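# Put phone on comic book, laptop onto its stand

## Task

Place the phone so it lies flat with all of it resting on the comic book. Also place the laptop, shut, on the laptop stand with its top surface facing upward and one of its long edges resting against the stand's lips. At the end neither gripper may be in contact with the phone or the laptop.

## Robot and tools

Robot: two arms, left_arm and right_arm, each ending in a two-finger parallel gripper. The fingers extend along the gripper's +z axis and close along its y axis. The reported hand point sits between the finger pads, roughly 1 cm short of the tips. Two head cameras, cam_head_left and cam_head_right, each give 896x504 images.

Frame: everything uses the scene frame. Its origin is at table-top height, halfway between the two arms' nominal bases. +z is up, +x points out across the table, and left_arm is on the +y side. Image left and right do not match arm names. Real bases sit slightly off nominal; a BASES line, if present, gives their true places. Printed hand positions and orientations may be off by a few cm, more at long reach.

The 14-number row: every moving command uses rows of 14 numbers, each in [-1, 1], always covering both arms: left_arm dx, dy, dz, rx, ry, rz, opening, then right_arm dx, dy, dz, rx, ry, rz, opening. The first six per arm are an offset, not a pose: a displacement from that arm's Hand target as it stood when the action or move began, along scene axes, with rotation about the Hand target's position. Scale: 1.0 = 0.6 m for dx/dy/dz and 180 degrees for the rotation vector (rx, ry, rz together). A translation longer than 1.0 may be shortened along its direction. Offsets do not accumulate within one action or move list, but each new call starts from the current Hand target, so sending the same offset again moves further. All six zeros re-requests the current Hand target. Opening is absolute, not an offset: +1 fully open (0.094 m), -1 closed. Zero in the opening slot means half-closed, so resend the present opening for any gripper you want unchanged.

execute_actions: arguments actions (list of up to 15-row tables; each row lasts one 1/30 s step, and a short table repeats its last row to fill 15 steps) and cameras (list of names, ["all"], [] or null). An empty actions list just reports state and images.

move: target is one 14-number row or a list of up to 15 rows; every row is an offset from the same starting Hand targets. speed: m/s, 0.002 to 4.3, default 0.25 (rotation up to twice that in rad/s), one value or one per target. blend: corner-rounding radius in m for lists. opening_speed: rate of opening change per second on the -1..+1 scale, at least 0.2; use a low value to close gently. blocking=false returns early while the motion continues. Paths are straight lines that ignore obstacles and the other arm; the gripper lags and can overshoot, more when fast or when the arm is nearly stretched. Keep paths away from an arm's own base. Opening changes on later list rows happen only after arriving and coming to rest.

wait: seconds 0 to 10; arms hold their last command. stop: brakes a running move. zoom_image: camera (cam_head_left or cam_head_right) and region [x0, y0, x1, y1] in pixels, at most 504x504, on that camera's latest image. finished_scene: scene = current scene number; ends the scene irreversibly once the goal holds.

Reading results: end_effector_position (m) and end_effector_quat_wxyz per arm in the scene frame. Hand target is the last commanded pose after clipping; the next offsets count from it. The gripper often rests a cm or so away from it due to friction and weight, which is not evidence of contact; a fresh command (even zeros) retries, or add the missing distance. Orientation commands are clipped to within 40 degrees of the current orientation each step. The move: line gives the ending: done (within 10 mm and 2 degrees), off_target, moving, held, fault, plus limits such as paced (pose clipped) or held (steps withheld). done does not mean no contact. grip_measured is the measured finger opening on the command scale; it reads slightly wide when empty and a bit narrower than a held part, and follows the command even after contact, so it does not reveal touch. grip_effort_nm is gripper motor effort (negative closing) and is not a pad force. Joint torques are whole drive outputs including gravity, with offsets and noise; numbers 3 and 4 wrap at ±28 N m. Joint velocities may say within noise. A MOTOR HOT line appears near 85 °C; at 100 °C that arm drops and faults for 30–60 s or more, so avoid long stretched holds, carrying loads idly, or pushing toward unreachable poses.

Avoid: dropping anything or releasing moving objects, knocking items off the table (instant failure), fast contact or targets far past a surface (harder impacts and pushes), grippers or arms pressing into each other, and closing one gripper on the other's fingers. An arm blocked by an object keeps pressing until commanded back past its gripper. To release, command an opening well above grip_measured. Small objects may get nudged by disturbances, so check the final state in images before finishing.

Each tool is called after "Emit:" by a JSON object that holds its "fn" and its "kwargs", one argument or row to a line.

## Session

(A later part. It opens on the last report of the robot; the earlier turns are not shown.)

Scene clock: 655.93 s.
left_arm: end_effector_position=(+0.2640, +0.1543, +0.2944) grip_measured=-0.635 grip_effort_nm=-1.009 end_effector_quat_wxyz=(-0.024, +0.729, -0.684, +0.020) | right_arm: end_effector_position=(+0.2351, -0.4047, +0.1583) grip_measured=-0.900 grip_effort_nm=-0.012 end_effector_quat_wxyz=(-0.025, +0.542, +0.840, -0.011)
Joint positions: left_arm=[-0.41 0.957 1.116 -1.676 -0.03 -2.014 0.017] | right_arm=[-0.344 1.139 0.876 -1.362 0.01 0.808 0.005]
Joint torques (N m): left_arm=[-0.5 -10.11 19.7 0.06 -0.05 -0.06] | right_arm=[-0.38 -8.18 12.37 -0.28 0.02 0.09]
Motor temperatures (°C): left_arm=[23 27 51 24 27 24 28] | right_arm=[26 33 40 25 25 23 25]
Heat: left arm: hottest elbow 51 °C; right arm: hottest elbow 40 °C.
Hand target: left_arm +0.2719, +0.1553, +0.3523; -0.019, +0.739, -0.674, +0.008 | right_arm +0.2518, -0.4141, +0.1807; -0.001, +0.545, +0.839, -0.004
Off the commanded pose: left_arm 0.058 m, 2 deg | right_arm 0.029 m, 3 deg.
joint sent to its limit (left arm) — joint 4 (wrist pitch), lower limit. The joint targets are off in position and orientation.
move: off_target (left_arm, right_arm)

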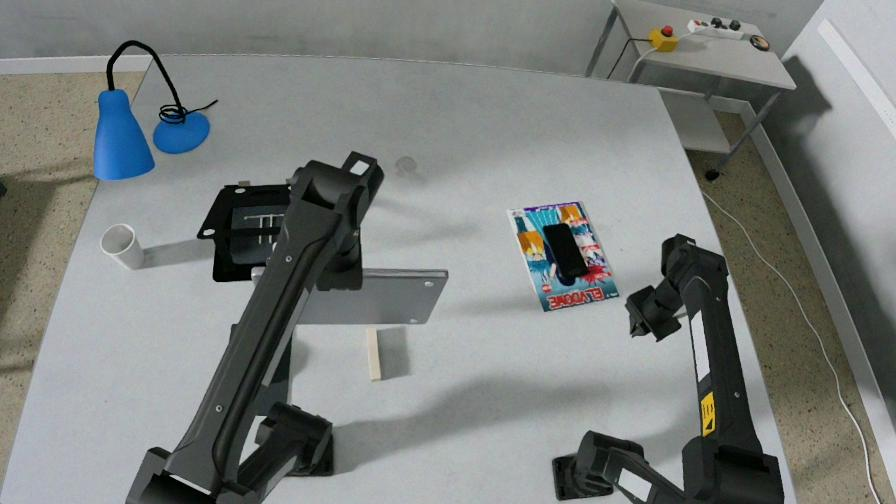

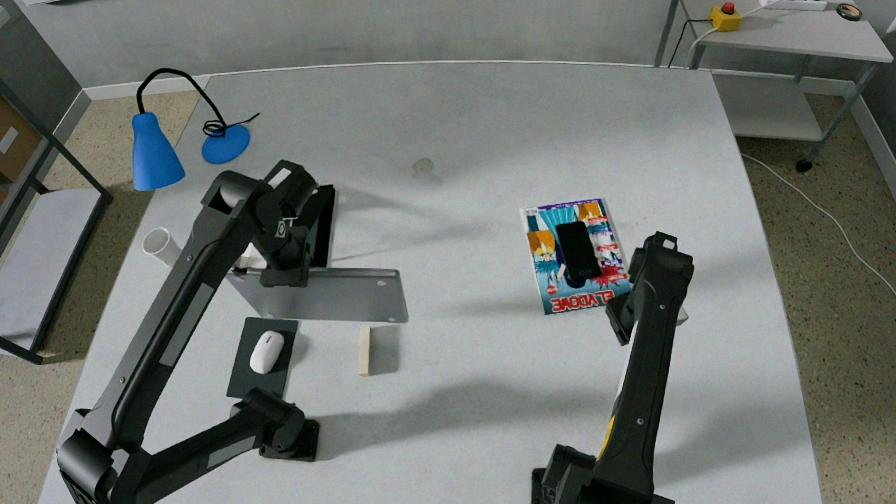

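Emit:
{"fn": "move", "kwargs": {
  "target": [
    [0,0.0,0.06,0,0,0,-0.98, 0,0,0,0,0,0,-0.9],
    [0.1,0.358,0.08,0,-0.03,0,-0.98, 0,0,0,0,0,0,-0.9],
    [0.25,0.358,0.08,0.0145,-0.166,0,-0.98, 0,0,0,0,0,0,-0.9]
  ],
  "speed": 0.15,
  "blend": [0.02,0.04,0],
  "cameras": ["all"]
}}

Emit:
{"fn": "zoom_image", "kwargs": {
  "camera": "cam_head_left",
  "region": [160, 140, 380, 340]
}}

Emit:
{"fn": "zoom_image", "kwargs": {
  "camera": "cam_head_right",
  "region": [160, 140, 380, 340]
}}

Scene clock: 667.53 s.
left_arm: end_effector_position=(+0.4003, +0.3721, +0.3305) grip_measured=-0.636 grip_effort_nm=-1.009 end_effector_quat_wxyz=(-0.118, +0.730, -0.661, +0.126) | right_arm: end_effector_position=(+0.2351, -0.4047, +0.1583) grip_measured=-0.900 grip_effort_nm=-0.002 end_effector_quat_wxyz=(-0.025, +0.542, +0.840, -0.011)
Joint positions: left_arm=[0.364 1.167 1.317 -1.397 0.125 -1.297 0.017] | right_arm=[-0.344 1.139 0.876 -1.362 0.01 0.808 0.005]
Joint torques (N m): left_arm=[-3.25 -14.68 18.14 3.59 0.69 -0.24] | right_arm=[-0.44 -8.18 12.36 -0.29 0.02 0.09]
Heat: left arm: hottest elbow 52 °C; right arm: hottest elbow 41 °C.
Hand target: left_arm +0.4220, +0.3700, +0.4004; -0.209, +0.711, -0.646, +0.183 | right_arm +0.2518, -0.4141, +0.1807; -0.001, +0.545, +0.839, -0.004
Off the commanded pose: left_arm 0.073 m, 13 deg | right_arm 0.029 m, 3 deg.
move: off_target (left_arm, right_arm)

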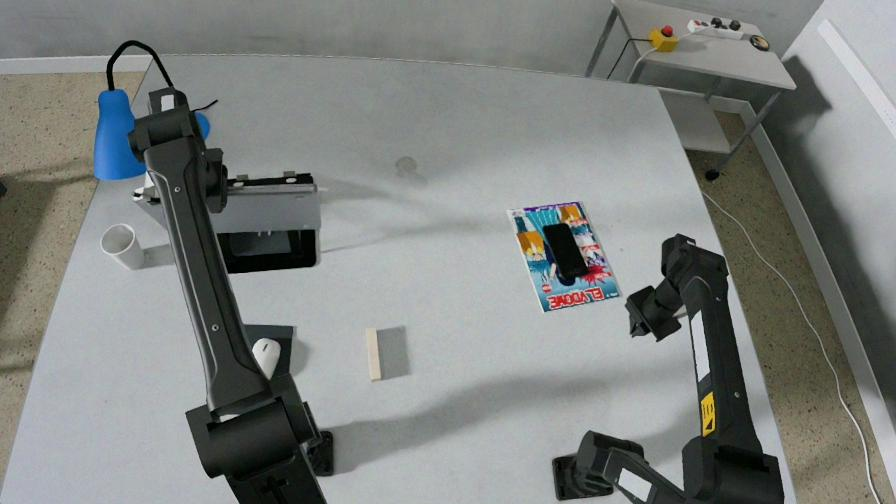

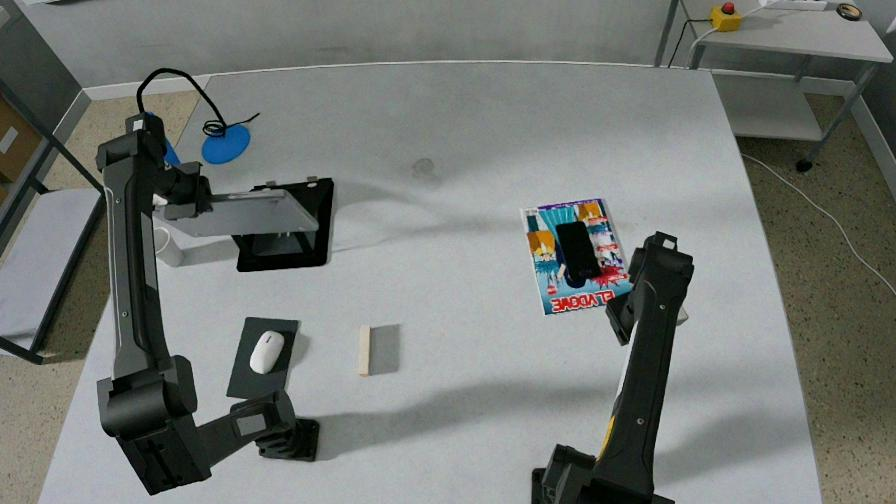

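Scaled by 2.291.

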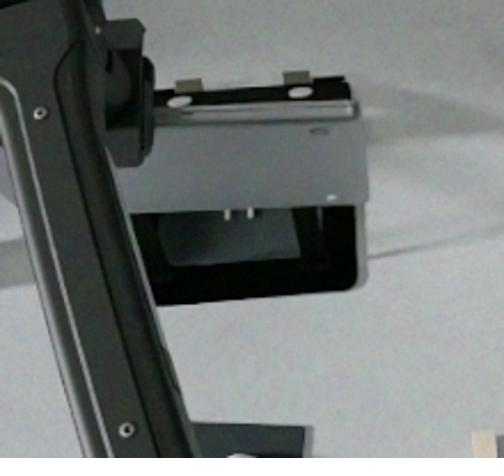

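Scaled by 2.291.

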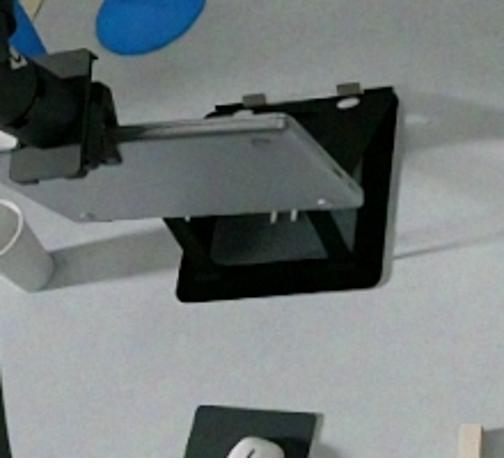

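Emit:
{"fn": "move", "kwargs": {
  "target": [
    [-0.08,0.0,0.03,0,0,0,-0.98, 0,0,0,0,0,0,-0.9],
    [-0.06,0.0,0.13,0,0,0,-0.98, 0,0,0,0,0,0,-0.9]
  ],
  "speed": 0.15,
  "blend": [0.02,0],
  "cameras": ["all"]
}}

Emit:
{"fn": "zoom_image", "kwargs": {
  "camera": "cam_head_left",
  "region": [160, 140, 380, 340]
}}

Emit:
{"fn": "zoom_image", "kwargs": {
  "camera": "cam_head_right",
  "region": [160, 140, 380, 340]
}}

Scene clock: 673.73 s.
left_arm: end_effector_position=(+0.3725, +0.3640, +0.3737) grip_measured=-0.636 grip_effort_nm=-1.009 end_effector_quat_wxyz=(-0.104, +0.735, -0.659, +0.126) | right_arm: end_effector_position=(+0.2351, -0.4047, +0.1583) grip_measured=-0.900 grip_effort_nm=-0.012 end_effector_quat_wxyz=(-0.025, +0.542, +0.840, -0.011)
Joint positions: left_arm=[0.38 1.134 1.412 -1.552 0.141 -1.292 0.017] | right_arm=[-0.344 1.139 0.876 -1.362 0.01 0.808 0.005]
Joint torques (N m): left_arm=[-1.08 -13.63 26.65 1.25 0.68 0.07] | right_arm=[-0.38 -8.12 12.34 -0.31 0.03 0.1]
Heat: left arm: hottest elbow 51 °C; right arm: hottest elbow 41 °C.
Hand target: left_arm +0.3860, +0.3701, +0.4783; -0.209, +0.711, -0.646, +0.183 | right_arm +0.2518, -0.4141, +0.1807; -0.001, +0.545, +0.839, -0.004
Off the commanded pose: left_arm 0.106 m, 14 deg | right_arm 0.029 m, 3 deg.
move: off_target (left_arm, right_arm)

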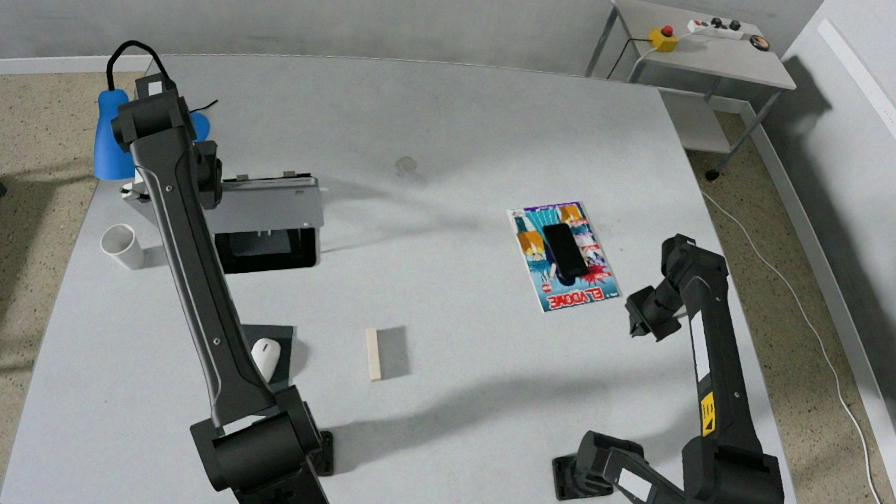

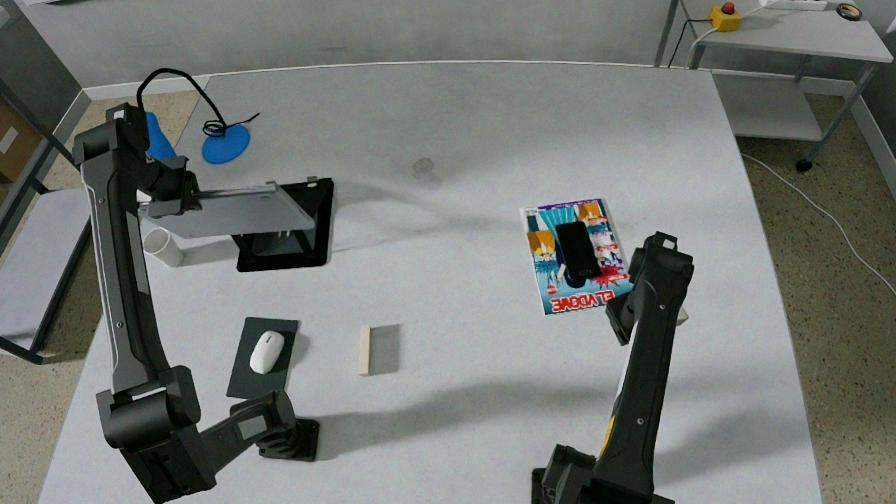

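Scaled by 2.291.

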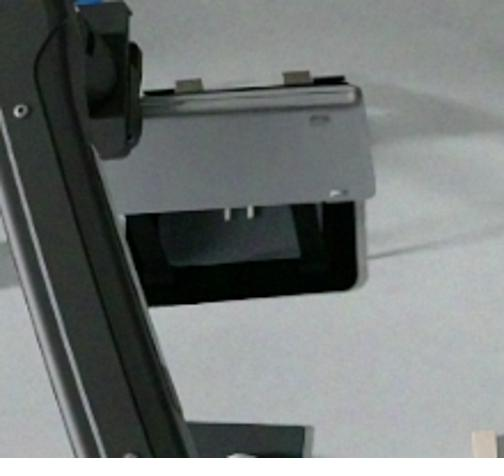

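Scaled by 2.291.

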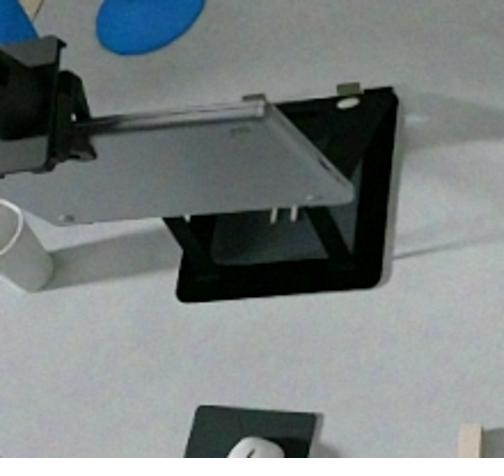

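Emit:
{"fn": "move", "kwargs": {
  "target": [
    [0.1,0.02,0.03,0,0,0,-0.98, 0,0,0,0,0,0,-0.9],
    [0.25,0.03,0.03,0.01,-0.08,0,-0.98, 0,0,0,0,0,0,-0.9]
  ],
  "speed": 0.15,
  "blend": [0.02,0],
  "cameras": ["all"]
}}

Emit:
{"fn": "zoom_image", "kwargs": {
  "camera": "cam_head_left",
  "region": [160, 130, 380, 330]
}}

Emit:
{"fn": "zoom_image", "kwargs": {
  "camera": "cam_head_right",
  "region": [160, 130, 380, 330]
}}

Scene clock: 686.93 s.
left_arm: end_effector_position=(+0.5146, +0.3922, +0.3728) grip_measured=-0.636 grip_effort_nm=-1.009 end_effector_quat_wxyz=(-0.183, +0.722, -0.640, +0.187) | right_arm: end_effector_position=(+0.2351, -0.4047, +0.1583) grip_measured=-0.900 grip_effort_nm=-0.007 end_effector_quat_wxyz=(-0.025, +0.542, +0.840, -0.011)
Joint positions: left_arm=[0.322 1.366 1.552 -1.247 0.149 -1.38 0.017] | right_arm=[-0.344 1.139 0.876 -1.362 0.01 0.808 0.005]
Joint torques (N m): left_arm=[-2.37 -20.54 23.42 4.04 0.51 -0.11] | right_arm=[-0.38 -8.18 12.36 -0.28 0.02 0.1]
Heat: left arm: hottest elbow 51 °C; right arm: hottest elbow 42 °C.
Hand target: left_arm +0.5360, +0.3879, +0.4964; -0.300, +0.679, -0.618, +0.260 | right_arm +0.2518, -0.4141, +0.1807; -0.001, +0.545, +0.839, -0.004
Off the commanded pose: left_arm 0.125 m, 17 deg | right_arm 0.029 m, 3 deg.
move: off_target (left_arm, right_arm)

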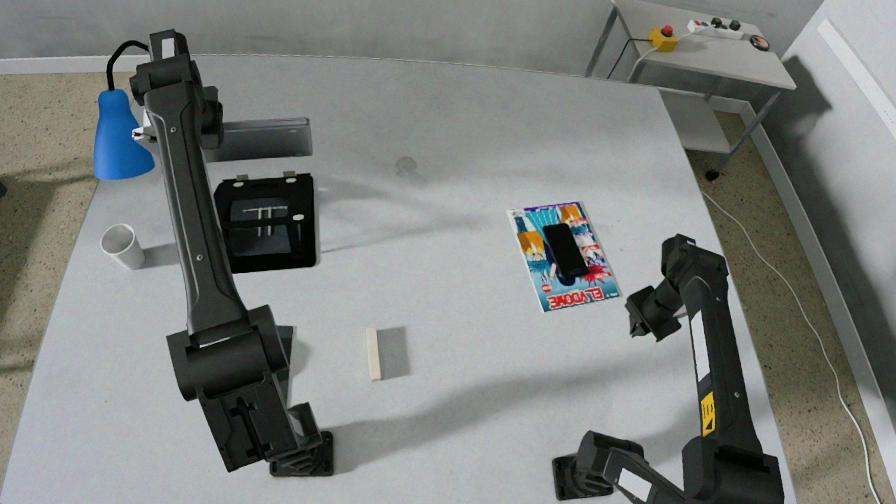

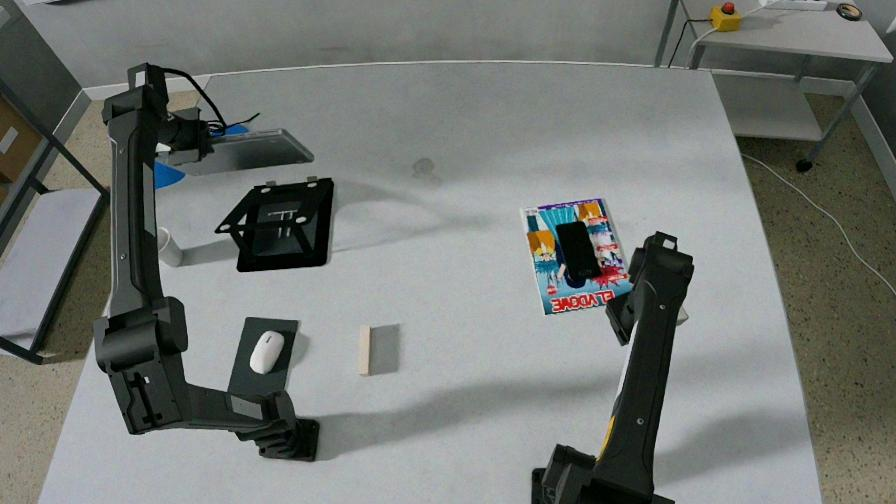

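Scaled by 2.291.

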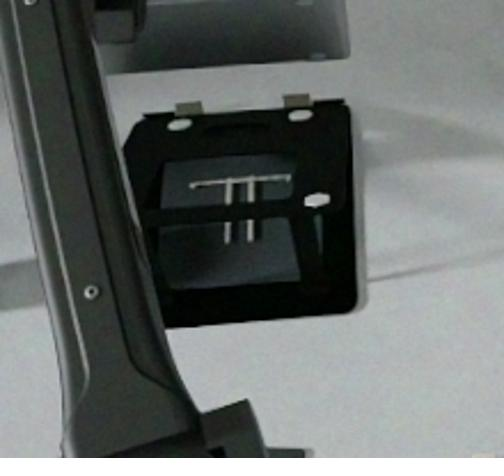

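Scaled by 2.291.

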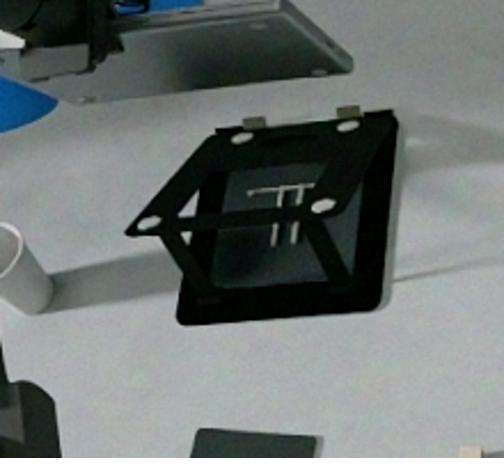

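Emit:
{"fn": "move", "kwargs": {
  "target": [
    [0.03,0.015,-0.2,0,0,0,-0.98, 0,0,0,0,0,0,-0.9]
  ],
  "speed": 0.1,
  "cameras": ["all"]
}}

Emit:
{"fn": "zoom_image", "kwargs": {
  "camera": "cam_head_left",
  "region": [160, 130, 380, 330]
}}

Emit:
{"fn": "zoom_image", "kwargs": {
  "camera": "cam_head_right",
  "region": [160, 130, 380, 330]
}}

Scene clock: 702.23 s.
left_arm: end_effector_position=(+0.5330, +0.3989, +0.2838) grip_measured=-0.636 grip_effort_nm=-1.009 end_effector_quat_wxyz=(-0.206, +0.716, -0.637, +0.199) | right_arm: end_effector_position=(+0.2351, -0.4047, +0.1583) grip_measured=-0.900 grip_effort_nm=-0.012 end_effector_quat_wxyz=(-0.025, +0.542, +0.840, -0.011)
Joint positions: left_arm=[0.322 1.372 1.306 -0.94 0.15 -1.38 0.017] | right_arm=[-0.344 1.139 0.876 -1.362 0.01 0.808 0.005]
Joint torques (N m): left_arm=[-1.85 -20.78 17.28 4.3 0.62 -0.09] | right_arm=[-0.44 -8.18 12.34 -0.28 0.02 0.09]
Heat: left arm: hottest elbow 51 °C; right arm: hottest elbow 42 °C.
Hand target: left_arm +0.5541, +0.3969, +0.3763; -0.299, +0.679, -0.618, +0.260 | right_arm +0.2518, -0.4141, +0.1807; -0.001, +0.545, +0.839, -0.004
Off the commanded pose: left_arm 0.095 m, 14 deg | right_arm 0.029 m, 3 deg.
move: off_target (left_arm, right_arm)

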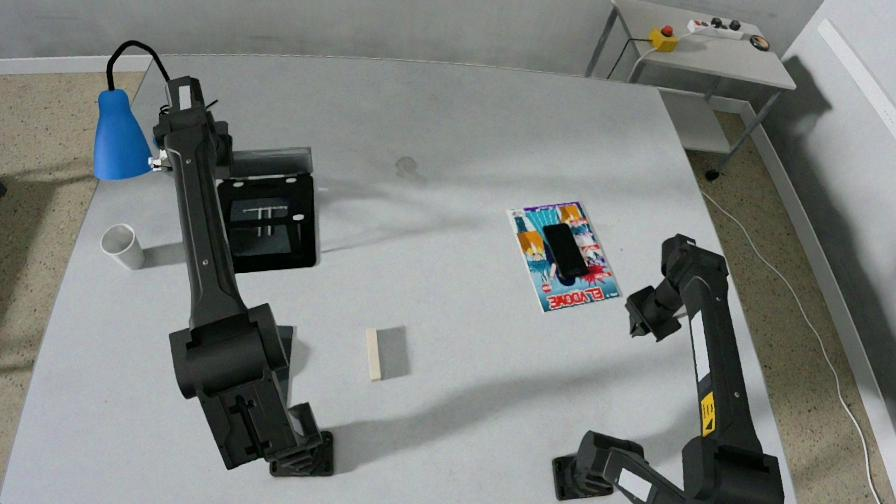

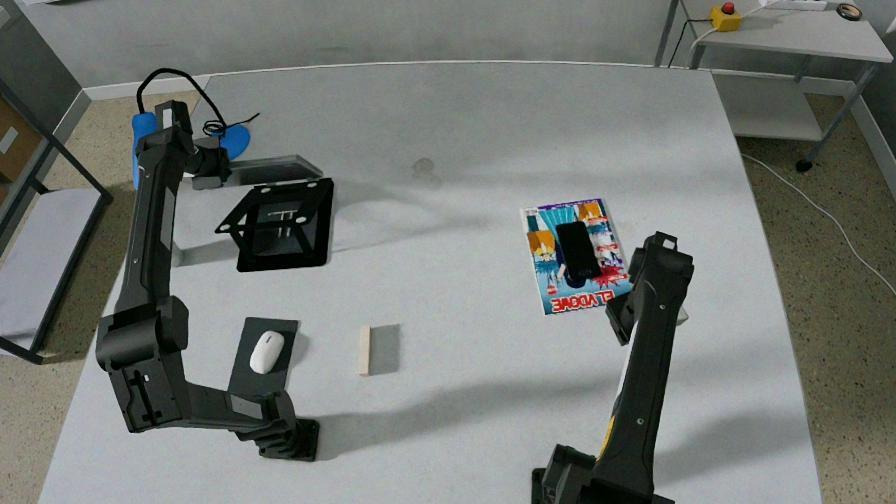

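Scaled by 2.291.

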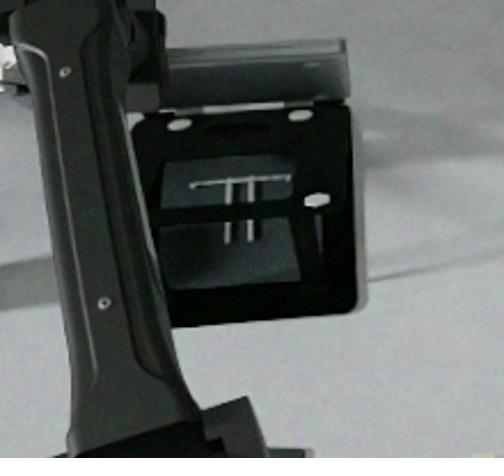

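Scaled by 2.291.

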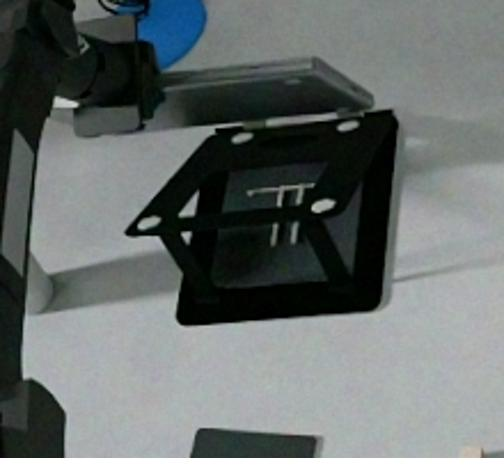

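Emit:
{"fn": "move", "kwargs": {
  "target": [
    [0.07,0.0,-0.11,0,0,0,-0.98, 0,0,0,0,0,0,-0.9]
  ],
  "speed": 0.08,
  "cameras": ["all"]
}}

Emit:
{"fn": "zoom_image", "kwargs": {
  "camera": "cam_head_left",
  "region": [190, 130, 340, 280]
}}

Emit:
{"fn": "zoom_image", "kwargs": {
  "camera": "cam_head_right",
  "region": [200, 130, 350, 280]
}}

Scene clock: 710.53 s.
left_arm: end_effector_position=(+0.5654, +0.3987, +0.2147) grip_measured=-0.636 grip_effort_nm=-1.009 end_effector_quat_wxyz=(-0.207, +0.716, -0.637, +0.197) | right_arm: end_effector_position=(+0.2351, -0.4047, +0.1583) grip_measured=-0.900 grip_effort_nm=-0.007 end_effector_quat_wxyz=(-0.025, +0.542, +0.840, -0.011)
Joint positions: left_arm=[0.296 1.479 1.234 -0.759 0.131 -1.401 0.017] | right_arm=[-0.344 1.139 0.876 -1.362 0.01 0.808 0.005]
Joint torques (N m): left_arm=[-3.02 -22.59 16.8 4.1 0.41 -0.11] | right_arm=[-0.38 -8.18 12.38 -0.25 0.01 0.09]
Heat: left arm: hottest elbow 51 °C; right arm: hottest elbow 43 °C.
Hand target: left_arm +0.5960, +0.3970, +0.3103; -0.299, +0.679, -0.618, +0.260 | right_arm +0.2518, -0.4141, +0.1807; -0.001, +0.545, +0.839, -0.004
Off the commanded pose: left_arm 0.100 m, 14 deg | right_arm 0.029 m, 3 deg.
move: off_target (left_arm, right_arm)

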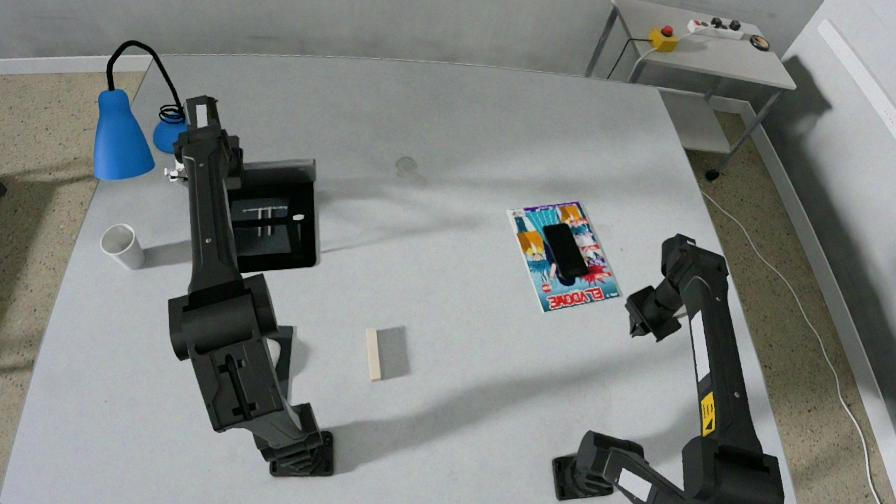

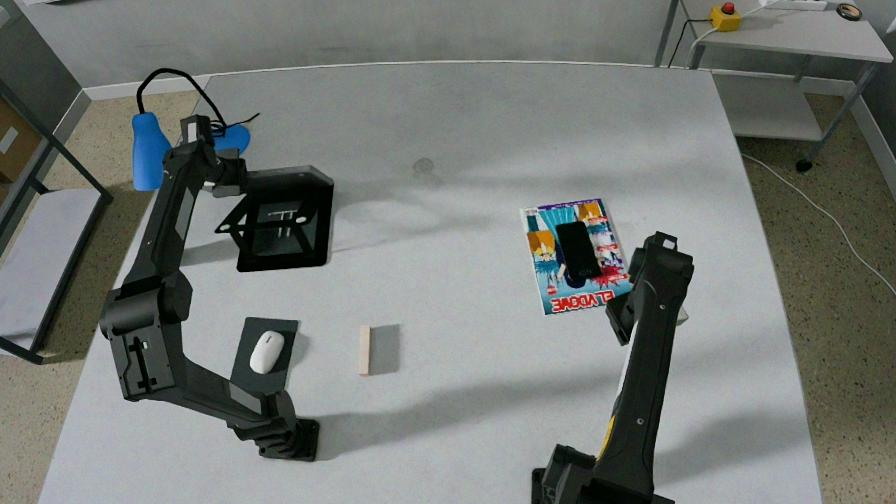

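Scaled by 3.360.

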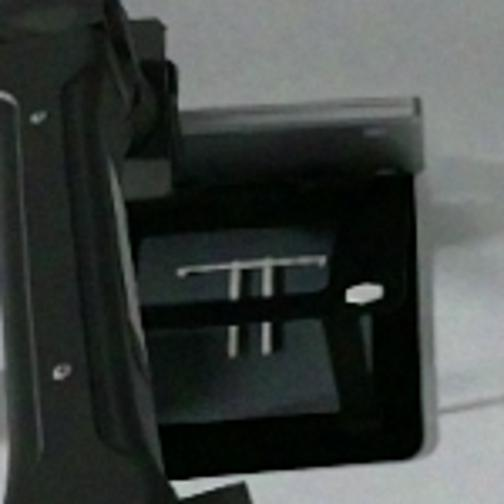

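Scaled by 3.360.

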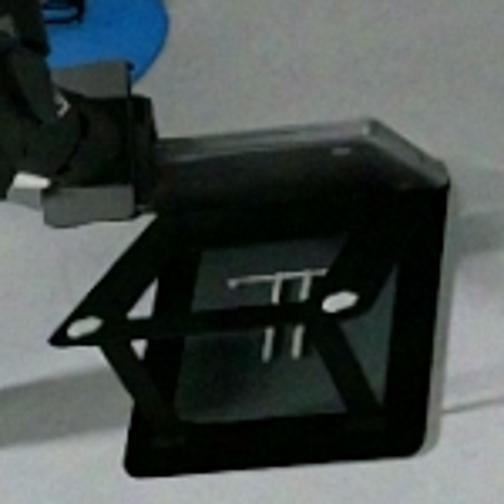

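Emit:
{"fn": "move", "kwargs": {
  "target": [
    [0.05,0.0,-0.06,0,0,0,-0.98, 0,0,0,0,0,0,-0.9]
  ],
  "speed": 0.06,
  "cameras": ["all"]
}}

Emit:
{"fn": "zoom_image", "kwargs": {
  "camera": "cam_head_left",
  "region": [190, 130, 340, 280]
}}

Emit:
{"fn": "zoom_image", "kwargs": {
  "camera": "cam_head_right",
  "region": [200, 130, 350, 280]
}}

Scene clock: 716.10 s.
left_arm: end_effector_position=(+0.5901, +0.3965, +0.1872) grip_measured=-0.636 grip_effort_nm=-1.009 end_effector_quat_wxyz=(-0.217, +0.717, -0.629, +0.207) | right_arm: end_effector_position=(+0.2351, -0.4047, +0.1583) grip_measured=-0.900 grip_effort_nm=-0.012 end_effector_quat_wxyz=(-0.025, +0.542, +0.840, -0.011)
Joint positions: left_arm=[0.277 1.544 1.221 -0.648 0.124 -1.435 0.017] | right_arm=[-0.344 1.139 0.876 -1.362 0.01 0.808 0.005]
Joint torques (N m): left_arm=[-3.14 -21.66 17.5 3.63 0.06 0.04] | right_arm=[-0.38 -8.18 12.34 -0.28 0.02 0.09]
Heat: left arm: hottest elbow 51 °C; right arm: hottest elbow 43 °C.
Hand target: left_arm +0.6261, +0.3969, +0.2745; -0.300, +0.679, -0.617, +0.260 | right_arm +0.2518, -0.4141, +0.1807; -0.001, +0.545, +0.839, -0.004
Off the commanded pose: left_arm 0.094 m, 12 deg | right_arm 0.029 m, 3 deg.
move: off_target (left_arm, right_arm)

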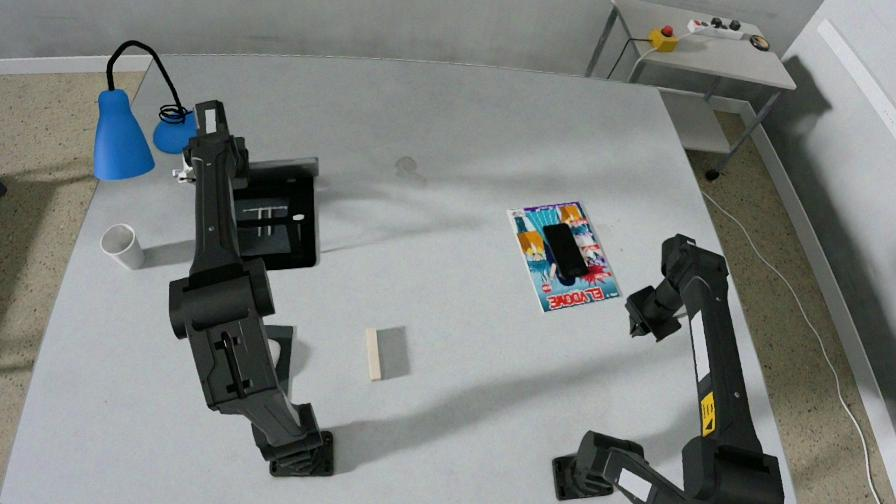

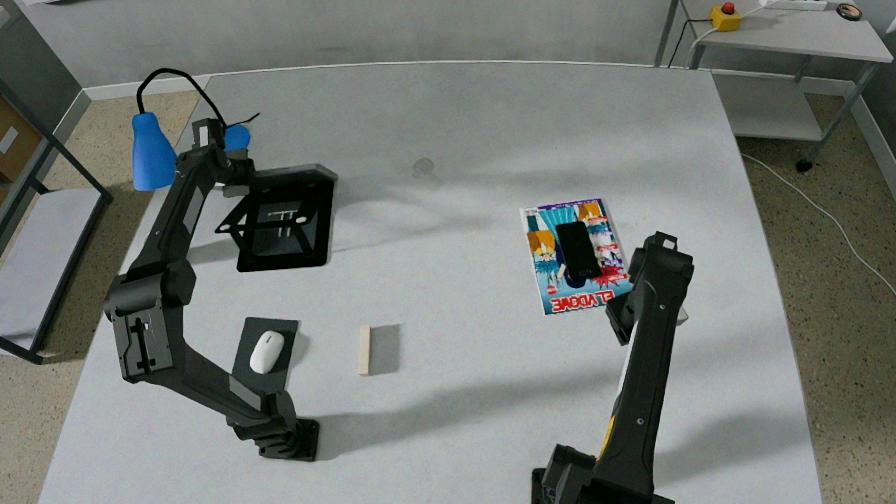

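Scaled by 3.360.

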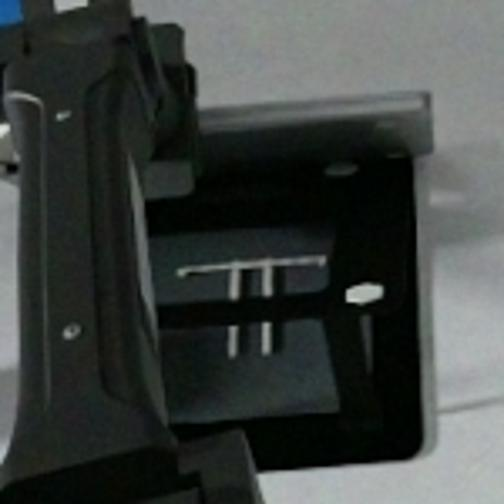

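Scaled by 3.360.

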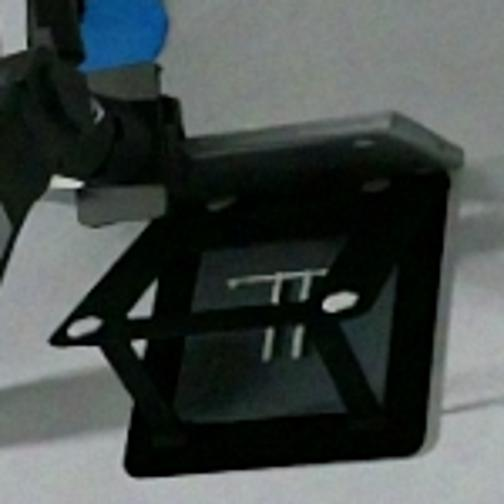

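Emit:
{"fn": "move", "kwargs": {
  "target": [
    [0.01,0.0,-0.03,0,0,0,-0.98, 0,0,0,0,0,0,-0.9],
    [-0.03,0.0,-0.08,0.006,-0.067,0,-0.98, 0,0,0,0,0,0,-0.9]
  ],
  "speed": 0.06,
  "cameras": ["all"]
}}

Emit:
{"fn": "zoom_image", "kwargs": {
  "camera": "cam_head_left",
  "region": [190, 130, 340, 280]
}}

Emit:
{"fn": "zoom_image", "kwargs": {
  "camera": "cam_head_right",
  "region": [200, 130, 350, 280]
}}

Scene clock: 725.40 s.
left_arm: end_effector_position=(+0.5830, +0.3916, +0.1540) grip_measured=-0.637 grip_effort_nm=-1.004 end_effector_quat_wxyz=(-0.299, +0.682, -0.607, +0.278) | right_arm: end_effector_position=(+0.2351, -0.4047, +0.1583) grip_measured=-0.900 grip_effort_nm=-0.012 end_effector_quat_wxyz=(-0.025, +0.542, +0.840, -0.011)
Joint positions: left_arm=[0.284 1.5 0.967 -0.209 0.163 -1.445 0.017] | right_arm=[-0.344 1.139 0.876 -1.362 0.01 0.808 0.005]
Joint torques (N m): left_arm=[-1.49 -19.49 13.64 4.64 0.26 -0.07] | right_arm=[-0.26 -8.12 12.33 -0.28 0.02 0.1]
Heat: left arm: hottest elbow 50 °C; right arm: hottest elbow 43 °C.
Hand target: left_arm +0.6080, +0.3969, +0.2262; -0.369, +0.645, -0.585, +0.324 | right_arm +0.2518, -0.4141, +0.1807; -0.001, +0.545, +0.839, -0.004
Off the commanded pose: left_arm 0.077 m, 11 deg | right_arm 0.029 m, 3 deg.
move: off_target (left_arm, right_arm)

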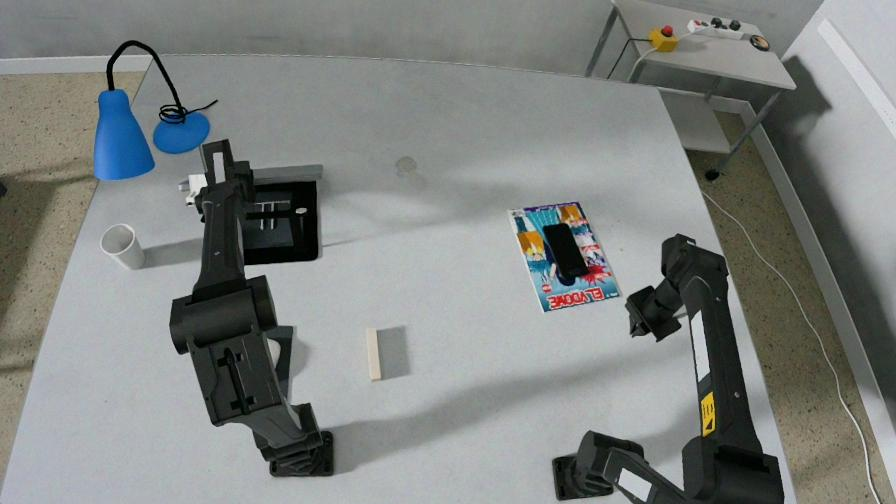

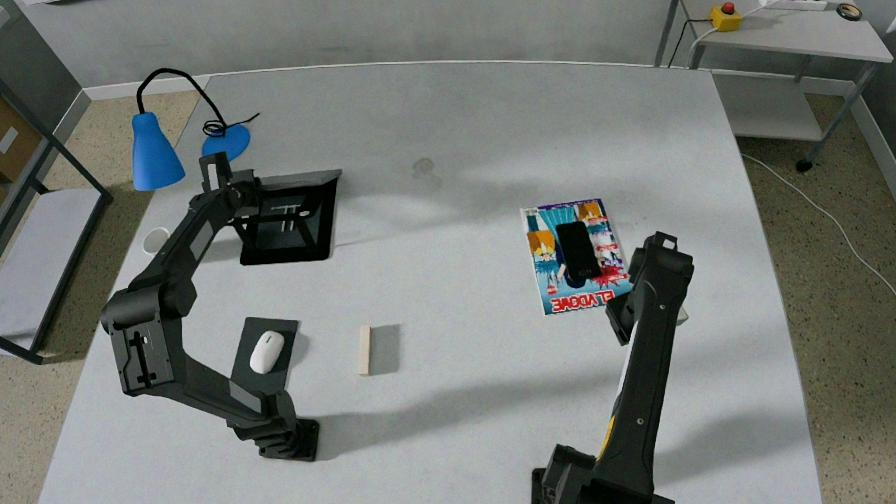

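Scaled by 3.360.

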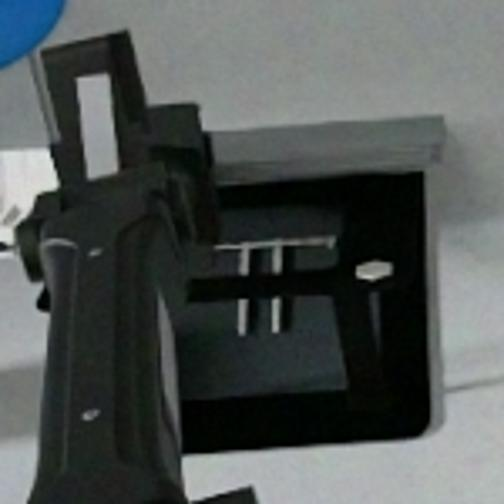

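Scaled by 3.360.

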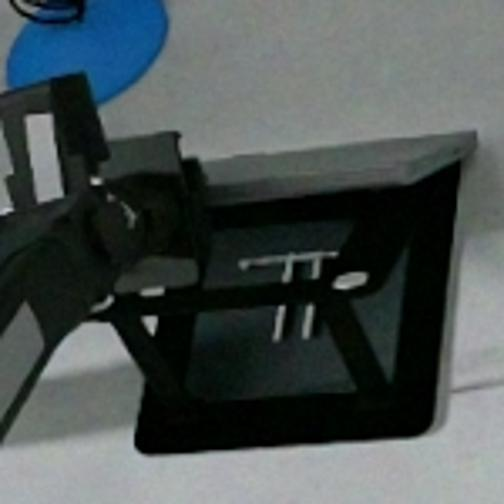

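Emit:
{"fn": "move", "kwargs": {
  "target": [
    [-0.05,0.0,-0.055,0.007,-0.072,0,-0.98, 0,0,0,0,0,0,-0.9]
  ],
  "speed": 0.06,
  "cameras": ["all"]
}}

Emit:
{"fn": "zoom_image", "kwargs": {
  "camera": "cam_head_left",
  "region": [190, 130, 340, 280]
}}

Emit:
{"fn": "zoom_image", "kwargs": {
  "camera": "cam_head_right",
  "region": [200, 130, 350, 280]
}}

Scene clock: 731.73 s.
left_arm: end_effector_position=(+0.5755, +0.3889, +0.1604) grip_measured=-0.637 grip_effort_nm=-1.004 end_effector_quat_wxyz=(-0.402, +0.624, -0.562, +0.366) | right_arm: end_effector_position=(+0.2351, -0.4047, +0.1583) grip_measured=-0.900 grip_effort_nm=-0.012 end_effector_quat_wxyz=(-0.025, +0.542, +0.840, -0.011)
Joint positions: left_arm=[0.297 1.481 0.761 0.288 0.207 -1.482 0.017] | right_arm=[-0.344 1.139 0.876 -1.362 0.01 0.808 0.005]
Joint torques (N m): left_arm=[-0.62 -15.97 9.03 4.36 0.38 0.03] | right_arm=[-0.38 -8.12 12.36 -0.28 0.02 0.1]
Heat: left arm: hottest elbow 49 °C; right arm: hottest elbow 43 °C.
Hand target: left_arm +0.5780, +0.3970, +0.1935; -0.440, +0.600, -0.543, +0.389 | right_arm +0.2518, -0.4141, +0.1807; -0.001, +0.545, +0.839, -0.004
Off the commanded pose: left_arm 0.034 m, 6 deg | right_arm 0.029 m, 3 deg.
move: off_target (left_arm, right_arm)

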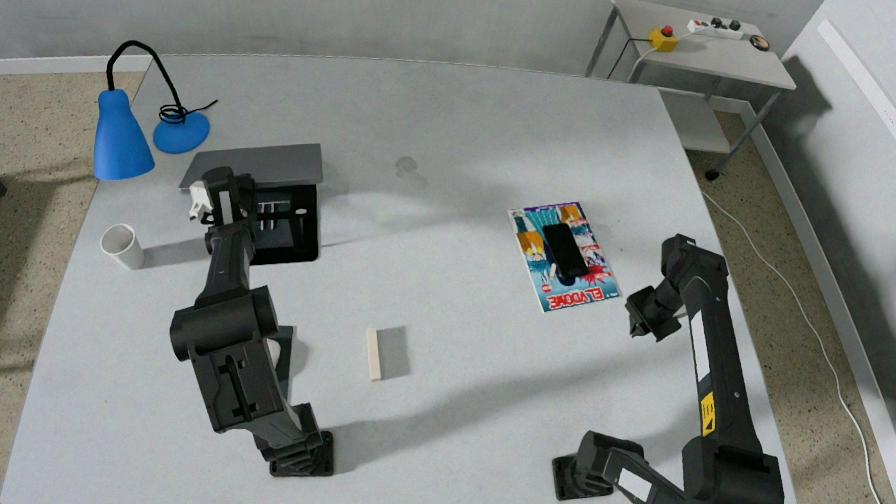

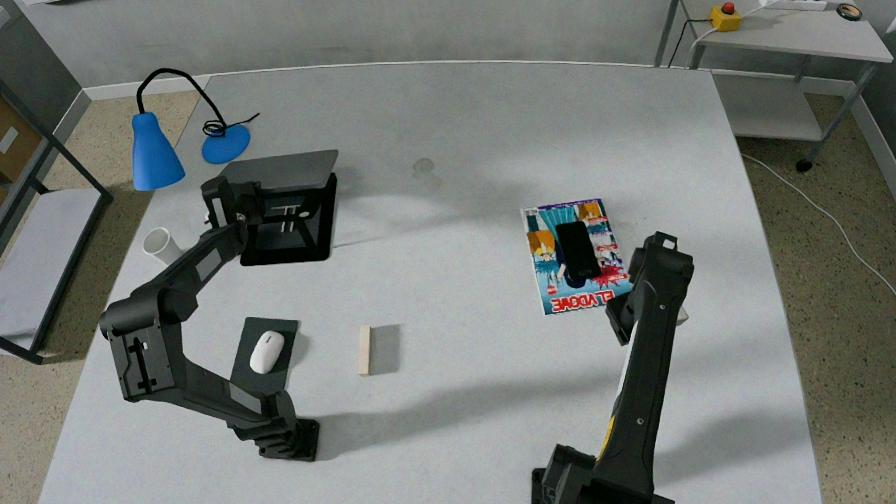

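Scaled by 3.360.

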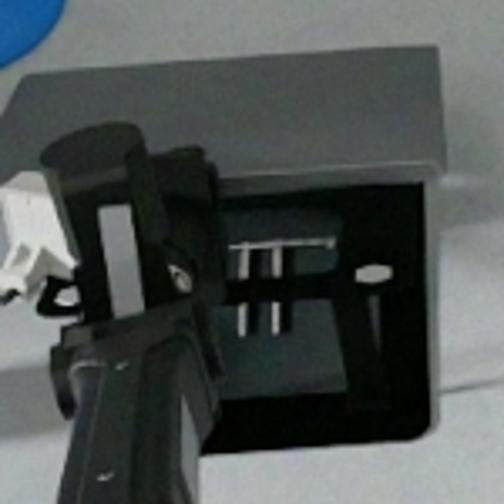

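Scaled by 3.360.

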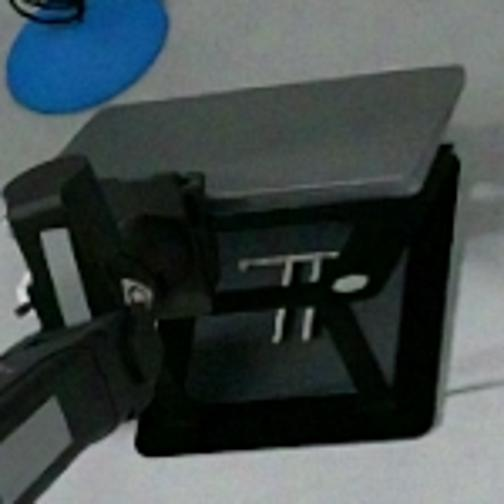

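Emit:
{"fn": "move", "kwargs": {
  "target": [
    [-0.075,0.0,0.0,-0.002,0.025,0,-0.98, 0,0,0,0,0,0,-0.9]
  ],
  "speed": 0.06,
  "cameras": ["all"]
}}

Emit:
{"fn": "zoom_image", "kwargs": {
  "camera": "cam_head_left",
  "region": [180, 130, 340, 280]
}}

Emit:
{"fn": "zoom_image", "kwargs": {
  "camera": "cam_head_right",
  "region": [200, 130, 350, 280]
}}

Scene clock: 737.63 s.
left_arm: end_effector_position=(+0.5370, +0.3871, +0.1536) grip_measured=-0.637 grip_effort_nm=-1.004 end_effector_quat_wxyz=(-0.379, +0.637, -0.572, +0.350) | right_arm: end_effector_position=(+0.2351, -0.4047, +0.1583) grip_measured=-0.900 grip_effort_nm=-0.012 end_effector_quat_wxyz=(-0.025, +0.542, +0.840, -0.011)
Joint positions: left_arm=[0.324 1.39 0.692 0.198 0.229 -1.462 0.017] | right_arm=[-0.344 1.139 0.876 -1.362 0.01 0.808 0.005]
Joint torques (N m): left_arm=[0.62 -17.32 9.42 2.73 0.47 0.2] | right_arm=[-0.44 -8.18 12.33 -0.31 0.01 0.09]
Heat: left arm: hottest elbow 47 °C; right arm: hottest elbow 43 °C.
Hand target: left_arm +0.5329, +0.3970, +0.1933; -0.416, +0.617, -0.559, +0.366 | right_arm +0.2518, -0.4141, +0.1807; -0.001, +0.545, +0.839, -0.004
Off the commanded pose: left_arm 0.041 m, 5 deg | right_arm 0.029 m, 3 deg.
move: off_target (left_arm, right_arm)

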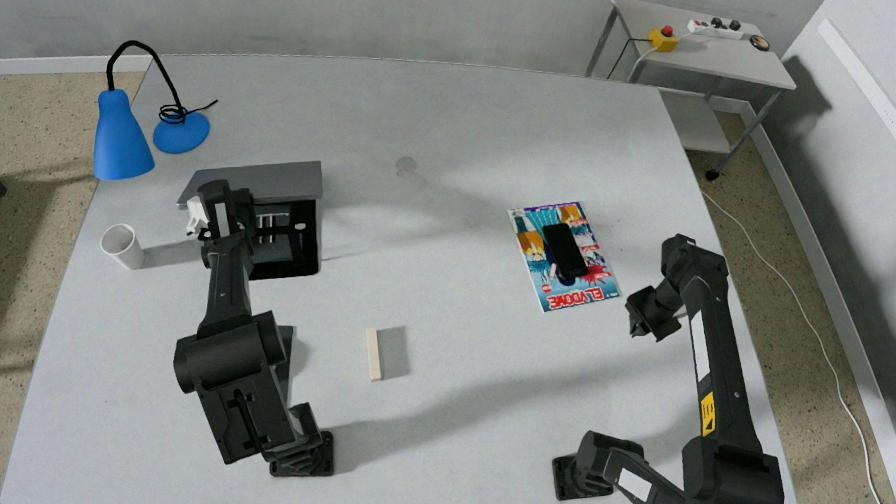

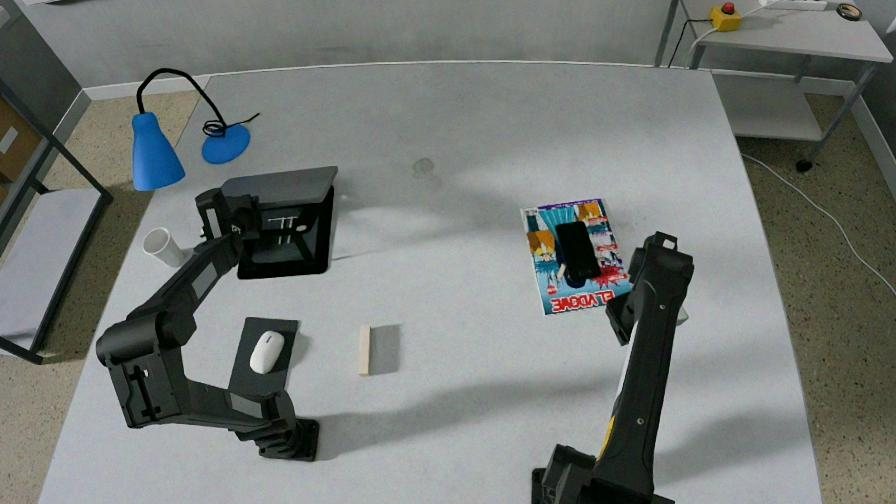

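Scaled by 3.150.

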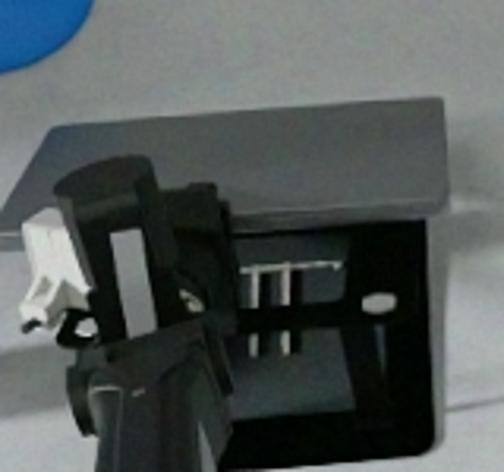

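Scaled by 3.360.

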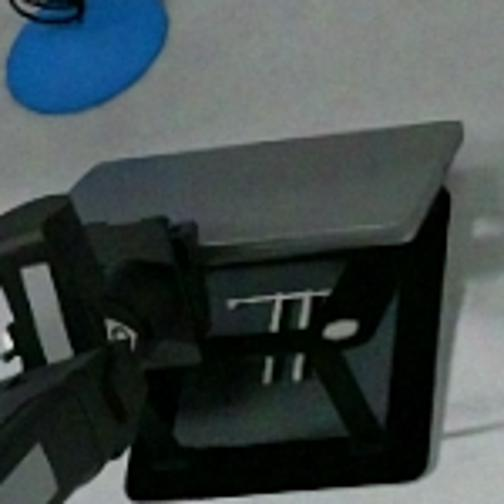

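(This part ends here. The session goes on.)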